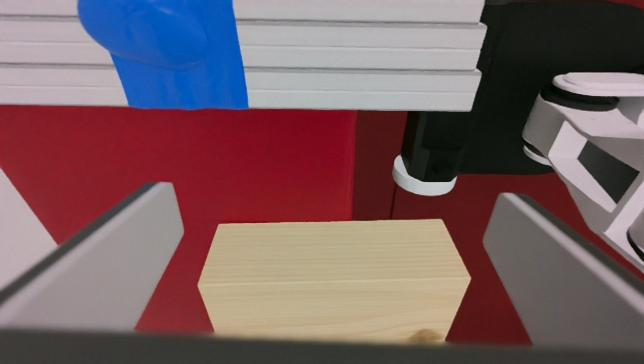

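Emit:
move(target={"side":"left","x":0.332,"y":0.18,"z":0.762,"quat_wxyz":[0.998,-0.06,0,-0.004]})

Emit:
move(target={"side":"right","x":0.332,"y":-0.127,"z":0.87,"quat_wxyz":[0.998,0.06,0,0.01]})

Emit:
move(target={"side":"right","x":0.332,"y":-0.125,"z":0.765,"quat_wxyz":[0.998,0.06,0,0.01]}, min_time_s=1.2, cameras=["head_camera"])

Emit:
move(target={"side":"left","x":0.332,"y":0.153,"z":0.762,"quat_wxyz":[0.998,-0.06,0,-0.004]}, min_time_s=1)

Emit:
move(target={"side":"right","x":0.332,"y":-0.108,"z":0.762,"quat_wxyz":[0.998,0.06,0,0.01]}, min_time_s=1, cameras=["head_camera"])

Scene clock: 39.23 s.
Joint torques (N m): left_arm=[-15.17 4.76 3.43 -7.02 -0.05 -0.13 -0.23] | right_arm=[-14.99 -9.55 -5.19 -7.59 -0.05 -0.12 0.26]
External joint torques (N m): left_arm=[0.45 -0.74 0.36 0.68 -0.28 0.03 -0.23] | right_arm=[-0.41 -0.41 -0.03 -0.41 -0.08 0 0.26]
Wrist force (N): left_arm=[0.3 2.3 -7.8] | right_arm=[-0.8 0.0 -5.1]
Wrist torque (N m): left_arm=[-0.35 0.13 0.12] | right_arm=[-0.03 -0.02 -0.04]
Wrist force, peak (N): left_arm=[0.9 2.6 -8.9] | right_arm=[-0.4 0.1 -5.7]
move: done
base_odometry: x=+0.597 y=+1.200 heading=+0.001
lidar_m: 0.41 0.30 1.24 3.19 2.43 1.72 1.64 1.71 2.29 1.15 0.68 0.84
base_status: not commanded
joint_positions: torso_squat_rad=+0.020 torso_shift_rad=+0.000 torso_pitch_rad=+0.500 torso_yaw_rad=+0.000 left_shoulder_pitch_rad=-0.899 left_shoulder_roll_rad=+0.344 left_shoulder_yaw_rad=-0.212 left_elbow_rad=-0.990 left_forearm_roll_rad=+0.503 left_wrist_pitch_rad=+1.276 left_hand_roll_rad=+0.243 left_gripper_m=+0.099 right_shoulder_pitch_rad=-0.838 right_shoulder_roll_rad=-0.575 right_shoulder_yaw_rad=+0.080 right_elbow_rad=-1.593 right_forearm_roll_rad=-0.684 right_wrist_pitch_rad=+1.801 right_hand_roll_rad=-0.381 right_gripper_m=+0.099 head_pan_rad=+0.000 head_tilt_rad=+0.850
joint_status: all done
wheel_motors_off: 0
motor_effort: left_wheel=-5(7) right_wheel=+5(7)
chest: x=-0.0797 y=+0.0001 z=+1.2519 quat_wxyz=(+0.969, +0.000, +0.247, +0.000) (m; base frame)
left_hand: x=+0.3315 y=+0.1798 z=+0.7627 quat_wxyz=(+0.998, -0.060, -0.002, -0.004) (m; base frame)
left_hand_status: reached (checked arc, planned for 0.8 s): 1 mm and 0.2 deg off.
right_hand: x=+0.3352 y=-0.2301 z=+0.9193 quat_wxyz=(+0.998, +0.060, +0.000, +0.000) (m; base frame)
pictures: none

Scene clock: 40.17 s.
Joint torques (N m): left_arm=[-14.78 4.28 3.65 -7.24 0.14 -0.06 -0.19] | right_arm=[-16.74 -5.73 -5 -7.85 0.02 0.07 0.1]
External joint torques (N m): left_arm=[0.84 -1.22 0.57 0.46 -0.09 0.1 -0.18] | right_arm=[-1.05 -1.22 -1.07 -0.04 -0.01 0.21 0.1]
Wrist force (N): left_arm=[1.2 2.3 -8.3] | right_arm=[-1.0 0.0 -4.9]
Wrist torque (N m): left_arm=[-0.40 0.22 0.14] | right_arm=[0.00 -0.04 -0.01]
Wrist force, peak (N): left_arm=[1.2 2.3 -8.3] | right_arm=[-1.1 1.3 -6.2]
move: done
base_odometry: x=+0.597 y=+1.200 heading=+0.001
lidar_m: 0.41 0.30 1.24 3.22 2.42 1.74 1.64 1.71 2.29 1.16 0.68 0.85
base_status: not commanded
joint_positions: torso_squat_rad=+0.020 torso_shift_rad=+0.000 torso_pitch_rad=+0.500 torso_yaw_rad=+0.000 left_shoulder_pitch_rad=-0.899 left_shoulder_roll_rad=+0.344 left_shoulder_yaw_rad=-0.212 left_elbow_rad=-0.990 left_forearm_roll_rad=+0.503 left_wrist_pitch_rad=+1.276 left_hand_roll_rad=+0.243 left_gripper_m=+0.099 right_shoulder_pitch_rad=-0.910 right_shoulder_roll_rad=-0.373 right_shoulder_yaw_rad=+0.271 right_elbow_rad=-1.453 right_forearm_roll_rad=-0.528 right_wrist_pitch_rad=+1.666 right_hand_roll_rad=-0.499 right_gripper_m=+0.099 head_pan_rad=+0.000 head_tilt_rad=+0.850
joint_status: all done
wheel_motors_off: 0
motor_effort: left_wheel=-5(7) right_wheel=+5(9)
chest: x=-0.0797 y=+0.0001 z=+1.2519 quat_wxyz=(+0.969, +0.000, +0.247, +0.000) (m; base frame)
left_hand: x=+0.3315 y=+0.1800 z=+0.7628 quat_wxyz=(+0.998, -0.060, -0.002, -0.004) (m; base frame)
right_hand: x=+0.3313 y=-0.1269 z=+0.8704 quat_wxyz=(+0.998, +0.060, +0.000, +0.010) (m; base frame)
right_hand_status: reached (checked arc, planned for 0.5 s): 1 mm and 0.1 deg off.
pictures: none

Scene clock: 41.70 s.
Joint torques (N m): left_arm=[-14.78 4.21 3.7 -7.25 0.03 -0.14 -0.19] | right_arm=[-17.43 -2.6 -1.88 -7.68 0.06 0.1 0.15]
External joint torques (N m): left_arm=[0.84 -1.3 0.62 0.45 -0.2 0.02 -0.18] | right_arm=[-1.46 1.16 0.64 -0.37 0.03 0.23 0.15]
Wrist force (N): left_arm=[0.7 2.0 -6.6] | right_arm=[-1.1 0.0 -5.2]
Wrist torque (N m): left_arm=[-0.36 0.19 0.13] | right_arm=[-0.03 -0.01 -0.21]
Wrist force, peak (N): left_arm=[1.1 2.7 -8.4] | right_arm=[-1.2 1.4 -5.7]
move: done
base_odometry: x=+0.597 y=+1.200 heading=+0.001
lidar_m: 0.43 0.29 1.24 3.17 2.42 1.72 1.63 1.71 2.29 1.15 0.68 0.85
base_status: not commanded
joint_positions: torso_squat_rad=+0.020 torso_shift_rad=+0.000 torso_pitch_rad=+0.500 torso_yaw_rad=+0.000 left_shoulder_pitch_rad=-0.899 left_shoulder_roll_rad=+0.344 left_shoulder_yaw_rad=-0.212 left_elbow_rad=-0.990 left_forearm_roll_rad=+0.503 left_wrist_pitch_rad=+1.276 left_hand_roll_rad=+0.243 left_gripper_m=+0.099 right_shoulder_pitch_rad=-0.960 right_shoulder_roll_rad=-0.268 right_shoulder_yaw_rad=+0.293 right_elbow_rad=-0.955 right_forearm_roll_rad=-0.469 right_wrist_pitch_rad=+1.269 right_hand_roll_rad=-0.346 right_gripper_m=+0.099 head_pan_rad=+0.000 head_tilt_rad=+0.850
joint_status: all done
wheel_motors_off: 0
motor_effort: left_wheel=-5(6) right_wheel=+5(7)
chest: x=-0.0797 y=+0.0001 z=+1.2519 quat_wxyz=(+0.969, +0.000, +0.247, +0.000) (m; base frame)
left_hand: x=+0.3315 y=+0.1800 z=+0.7628 quat_wxyz=(+0.998, -0.060, -0.002, -0.004) (m; base frame)
right_hand: x=+0.3316 y=-0.1252 z=+0.7652 quat_wxyz=(+0.998, +0.060, -0.001, +0.010) (m; base frame)
right_hand_status: reached (checked arc, planned for 1.2 s): 0 mm and 0.1 deg off.
pictures: head_camera
camera_calibration:
head_camera: T_world_to_cam=[[-0.0201721, -0.999501, -0.0242875, 0.0342473], [-0.961338, 0.0260632, -0.274134, 0.474236], [0.274631, 0.0178186, -0.961385, 1.29757], [0, 0, 0, 1]] pos_world=[0.100239, -0.00125082, 1.3783]

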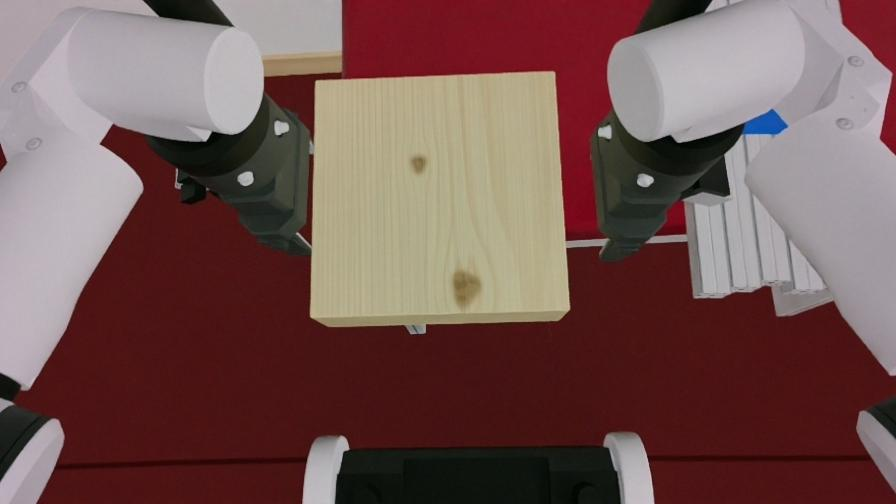

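Scene clock: 43.03 s.
Joint torques (N m): left_arm=[-17.69 -3.1 1.99 -8.44 2.06 -2 0.59] | right_arm=[-17.46 -2.77 -1.65 -7.65 0.08 -0.1 0.09]
External joint torques (N m): left_arm=[-1.64 -7.56 -0.8 -0.67 1.83 -1.84 0.59] | right_arm=[-1.48 0.99 0.87 -0.33 0.06 0.02 0.09]
Wrist force (N): left_arm=[-2.2 10.6 -4.0] | right_arm=[-0.3 0.2 -4.9]
Wrist torque (N m): left_arm=[-0.15 0.30 -0.33] | right_arm=[-0.02 0.08 -0.18]
Wrist force, peak (N): left_arm=[4.6 12.4 -5.8] | right_arm=[-1.1 0.2 -5.4]
move: done
base_odometry: x=+0.597 y=+1.200 heading=+0.001
lidar_m: 0.41 0.30 1.24 3.22 2.43 1.73 1.64 1.72 2.30 1.16 0.68 0.84
base_status: not commanded
joint_positions: torso_squat_rad=+0.020 torso_shift_rad=+0.000 torso_pitch_rad=+0.500 torso_yaw_rad=+0.000 left_shoulder_pitch_rad=-0.931 left_shoulder_roll_rad=+0.299 left_shoulder_yaw_rad=-0.236 left_elbow_rad=-0.959 left_forearm_roll_rad=+0.473 left_wrist_pitch_rad=+1.271 left_hand_roll_rad=+0.287 left_gripper_m=+0.099 right_shoulder_pitch_rad=-0.960 right_shoulder_roll_rad=-0.268 right_shoulder_yaw_rad=+0.293 right_elbow_rad=-0.955 right_forearm_roll_rad=-0.469 right_wrist_pitch_rad=+1.269 right_hand_roll_rad=-0.346 right_gripper_m=+0.099 head_pan_rad=+0.000 head_tilt_rad=+0.850
joint_status: all done
wheel_motors_off: 0
motor_effort: left_wheel=-5(6) right_wheel=+5(7)
chest: x=-0.0797 y=+0.0001 z=+1.2519 quat_wxyz=(+0.969, +0.000, +0.247, +0.000) (m; base frame)
left_hand: x=+0.3319 y=+0.1544 z=+0.7619 quat_wxyz=(+0.998, -0.059, +0.000, -0.004) (m; base frame)
left_hand_status: reached (checked arc, planned for 1.0 s): 1 mm and 0.1 deg off.
right_hand: x=+0.3317 y=-0.1252 z=+0.7652 quat_wxyz=(+0.998, +0.060, -0.001, +0.010) (m; base frame)
pictures: none

Scene clock: 44.37 s.
Joint torques (N m): left_arm=[-17.54 -2.84 2.11 -9.08 2.39 -1.92 0.23] | right_arm=[-19.2 0.58 -0.82 -8.17 -0.28 -0.51 -0.23]
External joint torques (N m): left_arm=[-1.49 -7.3 -0.68 -1.29 2.16 -1.76 0.23] | right_arm=[-2.89 3.7 1.46 -0.89 -0.31 -0.39 -0.23]
Wrist force (N): left_arm=[-1.1 13.4 -4.7] | right_arm=[-2.6 -4.1 -3.4]
Wrist torque (N m): left_arm=[-0.19 0.43 0.07] | right_arm=[0.15 -0.10 -0.14]
Wrist force, peak (N): left_arm=[-1.1 13.4 -4.7] | right_arm=[-3.0 -4.6 -4.1]
move: done
base_odometry: x=+0.597 y=+1.200 heading=+0.001
lidar_m: 0.40 0.31 1.23 3.22 2.43 1.73 1.64 1.71 2.30 1.14 0.69 0.85
base_status: not commanded
joint_positions: torso_squat_rad=+0.020 torso_shift_rad=+0.000 torso_pitch_rad=+0.500 torso_yaw_rad=+0.000 left_shoulder_pitch_rad=-0.931 left_shoulder_roll_rad=+0.299 left_shoulder_yaw_rad=-0.236 left_elbow_rad=-0.959 left_forearm_roll_rad=+0.473 left_wrist_pitch_rad=+1.271 left_hand_roll_rad=+0.287 left_gripper_m=+0.099 right_shoulder_pitch_rad=-0.992 right_shoulder_roll_rad=-0.232 right_shoulder_yaw_rad=+0.305 right_elbow_rad=-0.898 right_forearm_roll_rad=-0.453 right_wrist_pitch_rad=+1.245 right_hand_roll_rad=-0.365 right_gripper_m=+0.099 head_pan_rad=+0.000 head_tilt_rad=+0.850
joint_status: all done
wheel_motors_off: 0
motor_effort: left_wheel=-6(6) right_wheel=+5(6)
chest: x=-0.0797 y=+0.0001 z=+1.2519 quat_wxyz=(+0.969, +0.000, +0.247, +0.000) (m; base frame)
left_hand: x=+0.3319 y=+0.1544 z=+0.7619 quat_wxyz=(+0.998, -0.059, +0.000, -0.003) (m; base frame)
right_hand: x=+0.3318 y=-0.1088 z=+0.7618 quat_wxyz=(+0.998, +0.060, +0.000, +0.010) (m; base frame)
right_hand_status: reached (checked arc, planned for 1.0 s): 1 mm and 0.1 deg off.
pictures: head_camera
camera_calibration:
head_camera: T_world_to_cam=[[-0.0200756, -0.999504, -0.0242616, 0.0343016], [-0.96134, 0.0259634, -0.274138, 0.474239], [0.274632, 0.0178201, -0.961384, 1.29757], [0, 0, 0, 1]] pos_world=[0.100239, -0.00115112, 1.3783]

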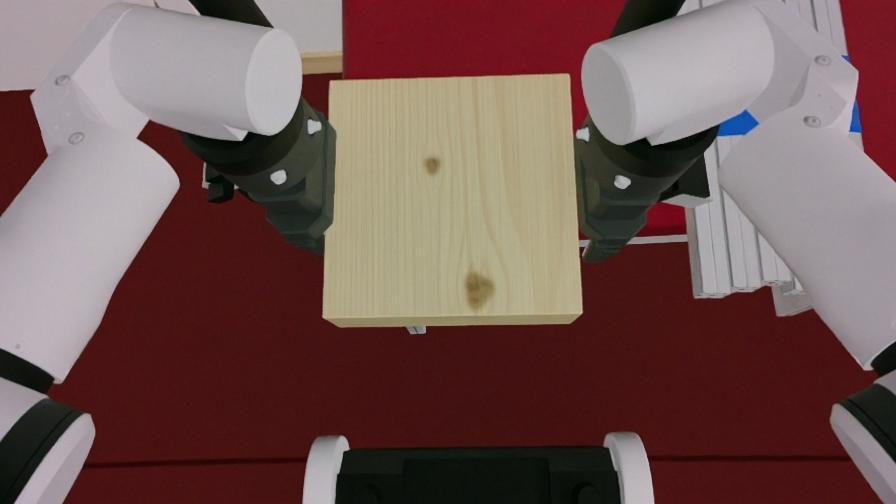

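Emit:
move(target={"side":"right","x":0.332,"y":-0.097,"z":0.762,"quat_wxyz":[0.998,0.06,0,0.01]}, min_time_s=1)

Scene clock: 46.77 s.
Joint torques (N m): left_arm=[-20.64 -11.36 1.52 -13.28 5.74 -2.29 -1.08] | right_arm=[-22.39 23.36 3.6 -12.71 -5.43 -2.56 1.02]
External joint torques (N m): left_arm=[-4.61 -15.87 -1.29 -5.52 5.51 -2.13 -1.08] | right_arm=[-5.92 26.21 5.78 -5.43 -5.48 -2.44 1.01]
Wrist force (N): left_arm=[0.5 26.3 -7.7] | right_arm=[-3.2 -35.4 10.6]
Wrist torque (N m): left_arm=[0.38 0.30 1.28] | right_arm=[1.46 -0.61 -1.33]
Wrist force, peak (N): left_arm=[0.8 28.4 -7.9] | right_arm=[-3.2 -35.9 10.9]
move: done
base_odometry: x=+0.597 y=+1.200 heading=+0.001
lidar_m: 0.40 0.30 1.24 3.17 2.43 1.72 1.65 1.72 2.29 1.15 0.68 0.85
base_status: not commanded
joint_positions: torso_squat_rad=+0.020 torso_shift_rad=+0.000 torso_pitch_rad=+0.500 torso_yaw_rad=+0.000 left_shoulder_pitch_rad=-0.930 left_shoulder_roll_rad=+0.301 left_shoulder_yaw_rad=-0.236 left_elbow_rad=-0.958 left_forearm_roll_rad=+0.472 left_wrist_pitch_rad=+1.271 left_hand_roll_rad=+0.288 left_gripper_m=+0.099 right_shoulder_pitch_rad=-1.006 right_shoulder_roll_rad=-0.217 right_shoulder_yaw_rad=+0.312 right_elbow_rad=-0.879 right_forearm_roll_rad=-0.441 right_wrist_pitch_rad=+1.240 right_hand_roll_rad=-0.382 right_gripper_m=+0.099 head_pan_rad=+0.000 head_tilt_rad=+0.850
joint_status: all done
wheel_motors_off: 0
motor_effort: left_wheel=-6(6) right_wheel=+6(7)
chest: x=-0.0797 y=+0.0001 z=+1.2519 quat_wxyz=(+0.969, +0.000, +0.247, +0.000) (m; base frame)
left_hand: x=+0.3317 y=+0.1562 z=+0.7614 quat_wxyz=(+0.998, -0.057, +0.000, -0.003) (m; base frame)
right_hand: x=+0.3324 y=-0.1025 z=+0.7617 quat_wxyz=(+0.998, +0.057, +0.000, +0.008) (m; base frame)
right_hand_status: reached (checked arc, planned for 1.0 s): 6 mm and 0.5 deg off.
pictures: none

Emit:
move(target={"side":"left","x":0.332,"y":0.151,"z":0.762,"quat_wxyz":[0.998,-0.06,0,0.003]}, min_time_s=1)

Emit:
move(target={"side":"right","x":0.332,"y":-0.0955,"z":0.762,"quat_wxyz":[0.998,0.06,0,0.005]}, min_time_s=1)

Scene clock: 49.27 s.
Joint torques (N m): left_arm=[-24.2 -16.65 3.82 -13.83 7.04 -4.8 2.3] | right_arm=[-20.55 23.53 3.39 -12.76 -6.9 -1.34 1.07]
External joint torques (N m): left_arm=[-8.18 -21.1 1.05 -6.07 6.82 -4.65 2.3] | right_arm=[-4.07 26.38 5.58 -5.48 -6.94 -1.22 1.07]
Wrist force (N): left_arm=[-7.7 37.3 1.4] | right_arm=[6.4 -37.9 2.6]
Wrist torque (N m): left_arm=[-0.96 0.59 -2.09] | right_arm=[1.38 -0.16 -1.06]
Wrist force, peak (N): left_arm=[-8.1 37.8 1.5] | right_arm=[6.5 -38.4 3.6]
move: done
base_odometry: x=+0.597 y=+1.200 heading=+0.001
lidar_m: 0.41 0.30 1.24 3.18 2.43 1.73 1.64 1.70 2.29 1.15 0.68 0.84
base_status: not commanded
joint_positions: torso_squat_rad=+0.020 torso_shift_rad=+0.000 torso_pitch_rad=+0.500 torso_yaw_rad=+0.000 left_shoulder_pitch_rad=-0.931 left_shoulder_roll_rad=+0.297 left_shoulder_yaw_rad=-0.235 left_elbow_rad=-0.957 left_forearm_roll_rad=+0.467 left_wrist_pitch_rad=+1.272 left_hand_roll_rad=+0.303 left_gripper_m=+0.099 right_shoulder_pitch_rad=-1.007 right_shoulder_roll_rad=-0.217 right_shoulder_yaw_rad=+0.312 right_elbow_rad=-0.879 right_forearm_roll_rad=-0.440 right_wrist_pitch_rad=+1.240 right_hand_roll_rad=-0.382 right_gripper_m=+0.099 head_pan_rad=+0.000 head_tilt_rad=+0.850
joint_status: all done
wheel_motors_off: 0
motor_effort: left_wheel=-6(6) right_wheel=+5(8)
chest: x=-0.0797 y=+0.0001 z=+1.2519 quat_wxyz=(+0.969, +0.000, +0.247, +0.000) (m; base frame)
left_hand: x=+0.3312 y=+0.1554 z=+0.7610 quat_wxyz=(+0.998, -0.056, +0.001, +0.004) (m; base frame)
left_hand_status: reached (checked arc, planned for 1.0 s): 5 mm and 0.4 deg off.
right_hand: x=+0.3327 y=-0.1024 z=+0.7618 quat_wxyz=(+0.998, +0.057, -0.001, +0.008) (m; base frame)
pictures: none

Scene clock: 50.60 s.
Joint torques (N m): left_arm=[-23.39 -17 3.49 -13.96 8.67 -4.08 2.39] | right_arm=[-23.39 29.74 -0.41 -14.01 -7.83 -4.14 -1.68]
External joint torques (N m): left_arm=[-7.36 -21.45 0.72 -6.2 8.45 -3.92 2.39] | right_arm=[-6.88 32.55 1.75 -6.75 -7.87 -4.02 -1.68]
Wrist force (N): left_arm=[-1.1 39.3 -1.9] | right_arm=[-2.5 -46.5 13.4]
Wrist torque (N m): left_arm=[-0.41 0.31 -2.18] | right_arm=[1.92 0.32 1.49]
Wrist force, peak (N): left_arm=[-2.4 39.9 -1.6] | right_arm=[-2.7 -47.0 13.8]
move: done
base_odometry: x=+0.597 y=+1.200 heading=+0.001
lidar_m: 0.40 0.29 1.24 3.19 2.42 1.73 1.64 1.71 2.30 1.16 0.68 0.85
base_status: not commanded
joint_positions: torso_squat_rad=+0.020 torso_shift_rad=+0.000 torso_pitch_rad=+0.500 torso_yaw_rad=+0.000 left_shoulder_pitch_rad=-0.931 left_shoulder_roll_rad=+0.298 left_shoulder_yaw_rad=-0.235 left_elbow_rad=-0.957 left_forearm_roll_rad=+0.467 left_wrist_pitch_rad=+1.271 left_hand_roll_rad=+0.303 left_gripper_m=+0.099 right_shoulder_pitch_rad=-1.010 right_shoulder_roll_rad=-0.214 right_shoulder_yaw_rad=+0.311 right_elbow_rad=-0.871 right_forearm_roll_rad=-0.437 right_wrist_pitch_rad=+1.238 right_hand_roll_rad=-0.392 right_gripper_m=+0.099 head_pan_rad=+0.000 head_tilt_rad=+0.850
joint_status: all done
wheel_motors_off: 0
motor_effort: left_wheel=-6(6) right_wheel=+5(7)
chest: x=-0.0799 y=+0.0001 z=+1.2520 quat_wxyz=(+0.969, +0.000, +0.247, +0.000) (m; base frame)
left_hand: x=+0.3314 y=+0.1556 z=+0.7612 quat_wxyz=(+0.998, -0.056, +0.001, +0.004) (m; base frame)
right_hand: x=+0.3325 y=-0.1019 z=+0.7612 quat_wxyz=(+0.998, +0.055, +0.000, +0.003) (m; base frame)
right_hand_status: reached (checked arc, planned for 1.0 s): 6 mm and 0.6 deg off.
pictures: none

Emit:
move(target={"side":"left","x":0.332,"y":0.149,"z":0.762,"quat_wxyz":[0.998,-0.06,0,-0.0005]}, min_time_s=1)

Emit:
move(target={"side":"right","x":0.332,"y":-0.094,"z":0.762,"quat_wxyz":[0.998,0.06,0,0.0075]}, min_time_s=1)

Scene clock: 53.07 s.
Joint torques (N m): left_arm=[-24.65 -21.86 0.18 -14.5 9.34 -5.23 2.2] | right_arm=[-23.23 29.49 -0.61 -15.11 -8.68 -4.16 -1.7]
External joint torques (N m): left_arm=[-8.58 -26.28 -2.58 -6.74 9.12 -5.07 2.2] | right_arm=[-6.72 32.3 1.55 -7.85 -8.73 -4.05 -1.7]
Wrist force (N): left_arm=[-3.9 46.4 2.3] | right_arm=[-2.3 -49.0 9.8]
Wrist torque (N m): left_arm=[-1.07 0.53 -2.39] | right_arm=[1.91 0.16 1.51]
Wrist force, peak (N): left_arm=[-3.9 46.4 2.3] | right_arm=[-2.6 -49.5 10.7]
move: done
base_odometry: x=+0.597 y=+1.200 heading=+0.001
lidar_m: 0.40 0.30 1.23 3.18 2.41 1.71 1.64 1.73 2.30 1.16 0.68 0.85
base_status: not commanded
joint_positions: torso_squat_rad=+0.020 torso_shift_rad=+0.000 torso_pitch_rad=+0.500 torso_yaw_rad=+0.000 left_shoulder_pitch_rad=-0.934 left_shoulder_roll_rad=+0.296 left_shoulder_yaw_rad=-0.237 left_elbow_rad=-0.954 left_forearm_roll_rad=+0.465 left_wrist_pitch_rad=+1.271 left_hand_roll_rad=+0.300 left_gripper_m=+0.099 right_shoulder_pitch_rad=-1.010 right_shoulder_roll_rad=-0.214 right_shoulder_yaw_rad=+0.311 right_elbow_rad=-0.870 right_forearm_roll_rad=-0.437 right_wrist_pitch_rad=+1.238 right_hand_roll_rad=-0.392 right_gripper_m=+0.099 head_pan_rad=+0.000 head_tilt_rad=+0.850
joint_status: all done
wheel_motors_off: 0
motor_effort: left_wheel=-5(7) right_wheel=+6(7)
chest: x=-0.0799 y=+0.0001 z=+1.2520 quat_wxyz=(+0.969, +0.000, +0.247, +0.000) (m; base frame)
left_hand: x=+0.3315 y=+0.1545 z=+0.7611 quat_wxyz=(+0.998, -0.056, +0.001, +0.001) (m; base frame)
left_hand_status: reached (checked arc, planned for 1.0 s): 6 mm and 0.5 deg off.
right_hand: x=+0.3324 y=-0.1020 z=+0.7612 quat_wxyz=(+0.998, +0.055, +0.000, +0.003) (m; base frame)
pictures: none

Scene clock: 54.40 s.
Joint torques (N m): left_arm=[-24.41 -22.08 0.67 -15.06 9.62 -5.2 2.42] | right_arm=[-24.55 34.32 2.78 -15.54 -9.24 -4.48 -0.97]
External joint torques (N m): left_arm=[-8.35 -26.49 -2.09 -7.3 9.4 -5.05 2.42] | right_arm=[-8 37.12 4.92 -8.29 -9.28 -4.36 -0.97]
Wrist force (N): left_arm=[-4.8 46.4 2.4] | right_arm=[-1.8 -53.1 13.6]
Wrist torque (N m): left_arm=[-0.97 0.48 -2.49] | right_arm=[2.09 0.20 1.02]
Wrist force, peak (N): left_arm=[-4.4 46.9 2.1] | right_arm=[-2.5 -53.7 13.8]
move: done
base_odometry: x=+0.597 y=+1.200 heading=+0.001
lidar_m: 0.41 0.30 1.23 3.19 2.42 1.73 1.64 1.71 2.29 1.14 0.68 0.85
base_status: not commanded
joint_positions: torso_squat_rad=+0.020 torso_shift_rad=+0.000 torso_pitch_rad=+0.500 torso_yaw_rad=+0.000 left_shoulder_pitch_rad=-0.934 left_shoulder_roll_rad=+0.296 left_shoulder_yaw_rad=-0.237 left_elbow_rad=-0.953 left_forearm_roll_rad=+0.465 left_wrist_pitch_rad=+1.271 left_hand_roll_rad=+0.300 left_gripper_m=+0.099 right_shoulder_pitch_rad=-1.014 right_shoulder_roll_rad=-0.212 right_shoulder_yaw_rad=+0.313 right_elbow_rad=-0.865 right_forearm_roll_rad=-0.436 right_wrist_pitch_rad=+1.236 right_hand_roll_rad=-0.389 right_gripper_m=+0.099 head_pan_rad=+0.000 head_tilt_rad=+0.850
joint_status: all done
wheel_motors_off: 0
motor_effort: left_wheel=-6(7) right_wheel=+5(7)
chest: x=-0.0799 y=+0.0001 z=+1.2520 quat_wxyz=(+0.969, +0.000, +0.247, +0.000) (m; base frame)
left_hand: x=+0.3315 y=+0.1545 z=+0.7611 quat_wxyz=(+0.998, -0.056, +0.001, +0.001) (m; base frame)
right_hand: x=+0.3326 y=-0.1014 z=+0.7610 quat_wxyz=(+0.998, +0.055, +0.000, +0.005) (m; base frame)
right_hand_status: reached (checked arc, planned for 1.0 s): 7 mm and 0.7 deg off.
pictures: none

Emit:
move(target={"side":"left","x":0.332,"y":0.148,"z":0.762,"quat_wxyz":[0.998,-0.06,0,-0.004]}, min_time_s=0.8)

Scene clock: 56.53 s.
Joint torques (N m): left_arm=[-25.07 -24.43 -2.37 -15.79 9.73 -5.11 -0.19] | right_arm=[-24.39 34.42 2.44 -16.42 -9.26 -4.55 -0.46]
External joint torques (N m): left_arm=[-8.98 -28.83 -5.13 -8.04 9.52 -4.95 -0.18] | right_arm=[-7.84 37.22 4.59 -9.17 -9.31 -4.44 -0.46]
Wrist force (N): left_arm=[-1.0 48.2 3.9] | right_arm=[-6.4 -53.5 13.8]
Wrist torque (N m): left_arm=[-1.16 1.00 0.13] | right_arm=[2.15 -0.57 0.07]
Wrist force, peak (N): left_arm=[-1.3 48.4 2.5] | right_arm=[-6.9 -53.9 14.2]
move: done
base_odometry: x=+0.597 y=+1.200 heading=+0.001
lidar_m: 0.41 0.31 1.24 3.17 2.44 1.74 1.64 1.71 2.30 1.15 0.67 0.84
base_status: not commanded
joint_positions: torso_squat_rad=+0.020 torso_shift_rad=+0.000 torso_pitch_rad=+0.499 torso_yaw_rad=+0.000 left_shoulder_pitch_rad=-0.936 left_shoulder_roll_rad=+0.295 left_shoulder_yaw_rad=-0.238 left_elbow_rad=-0.951 left_forearm_roll_rad=+0.465 left_wrist_pitch_rad=+1.270 left_hand_roll_rad=+0.295 left_gripper_m=+0.099 right_shoulder_pitch_rad=-1.014 right_shoulder_roll_rad=-0.212 right_shoulder_yaw_rad=+0.313 right_elbow_rad=-0.864 right_forearm_roll_rad=-0.436 right_wrist_pitch_rad=+1.236 right_hand_roll_rad=-0.389 right_gripper_m=+0.099 head_pan_rad=+0.000 head_tilt_rad=+0.850
joint_status: all done
wheel_motors_off: 0
motor_effort: left_wheel=-6(7) right_wheel=+6(8)
chest: x=-0.0800 y=+0.0001 z=+1.2520 quat_wxyz=(+0.969, +0.000, +0.247, +0.000) (m; base frame)
left_hand: x=+0.3316 y=+0.1541 z=+0.7611 quat_wxyz=(+0.998, -0.055, +0.001, -0.002) (m; base frame)
left_hand_status: reached (checked arc, planned for 0.8 s): 6 mm and 0.6 deg off.
right_hand: x=+0.3326 y=-0.1014 z=+0.7610 quat_wxyz=(+0.999, +0.055, +0.000, +0.005) (m; base frame)
pictures: none

Emit:
move(joints={"torso_pitch_rad":0.4,"torso_squat_rad":0.0}, min_time_s=2, cameras=["head_camera"])

Scene clock: 59.63 s.
Joint torques (N m): left_arm=[-29.87 -23.2 -0.6 -19.44 10.16 -4.61 0.08] | right_arm=[-29.55 29.57 1.5 -20.13 -9.18 -3.43 -0.27]
External joint torques (N m): left_arm=[-11.93 -28.16 -3.69 -11.36 10 -4.27 0.09] | right_arm=[-11.25 33.04 3.95 -12.56 -9.3 -3.15 -0.27]
Wrist force (N): left_arm=[-1.9 49.4 -13.4] | right_arm=[-1.4 -47.3 -11.0]
Wrist torque (N m): left_arm=[-0.92 0.32 -0.31] | right_arm=[1.24 -0.43 -0.21]
Wrist force, peak (N): left_arm=[-1.2 50.2 -15.2] | right_arm=[-7.2 -54.0 14.1]
move: done
base_odometry: x=+0.597 y=+1.200 heading=+0.001
lidar_m: 0.40 0.29 1.24 3.18 2.42 1.73 1.64 1.72 2.28 1.16 0.68 0.84
base_status: not commanded
joint_positions: torso_squat_rad=+0.000 torso_shift_rad=+0.000 torso_pitch_rad=+0.401 torso_yaw_rad=+0.000 left_shoulder_pitch_rad=-0.935 left_shoulder_roll_rad=+0.295 left_shoulder_yaw_rad=-0.239 left_elbow_rad=-0.950 left_forearm_roll_rad=+0.465 left_wrist_pitch_rad=+1.270 left_hand_roll_rad=+0.295 left_gripper_m=+0.099 right_shoulder_pitch_rad=-1.013 right_shoulder_roll_rad=-0.211 right_shoulder_yaw_rad=+0.313 right_elbow_rad=-0.863 right_forearm_roll_rad=-0.436 right_wrist_pitch_rad=+1.235 right_hand_roll_rad=-0.389 right_gripper_m=+0.099 head_pan_rad=+0.000 head_tilt_rad=+0.850
joint_status: all done
wheel_motors_off: 0
motor_effort: left_wheel=-5(6) right_wheel=+6(8)
chest: x=-0.1070 y=+0.0001 z=+1.2654 quat_wxyz=(+0.980, +0.000, +0.199, +0.000) (m; base frame)
left_hand: x=+0.3503 y=+0.1543 z=+0.8168 quat_wxyz=(+0.997, -0.055, -0.048, -0.004) (m; base frame)
right_hand: x=+0.3511 y=-0.1011 z=+0.8167 quat_wxyz=(+0.997, +0.054, -0.048, +0.007) (m; base frame)
pictures: head_camera
camera_calibration:
head_camera: T_world_to_cam=[[-0.0177075, -0.999503, -0.026068, 0.0365319], [-0.929539, 0.0260606, -0.367802, 0.57355], [0.368299, 0.0177184, -0.929539, 1.28778], [0, 0, 0, 1]] pos_world=[0.0594978, -0.00125057, 1.40894]

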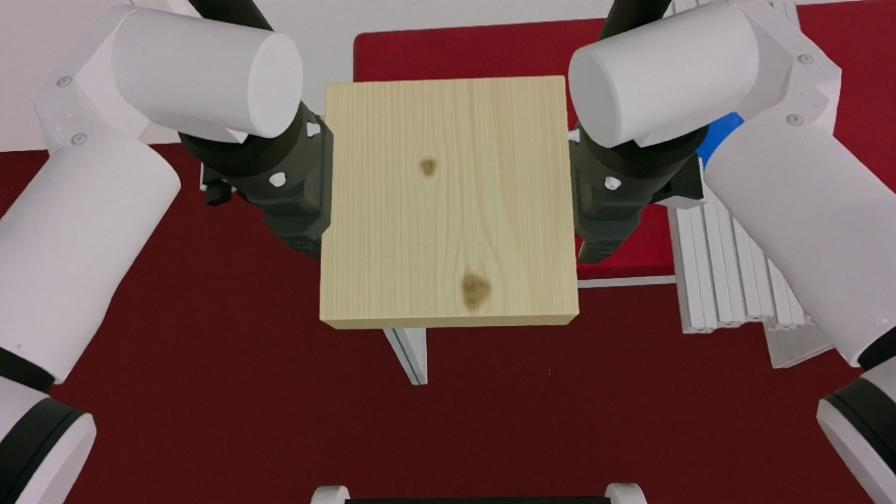

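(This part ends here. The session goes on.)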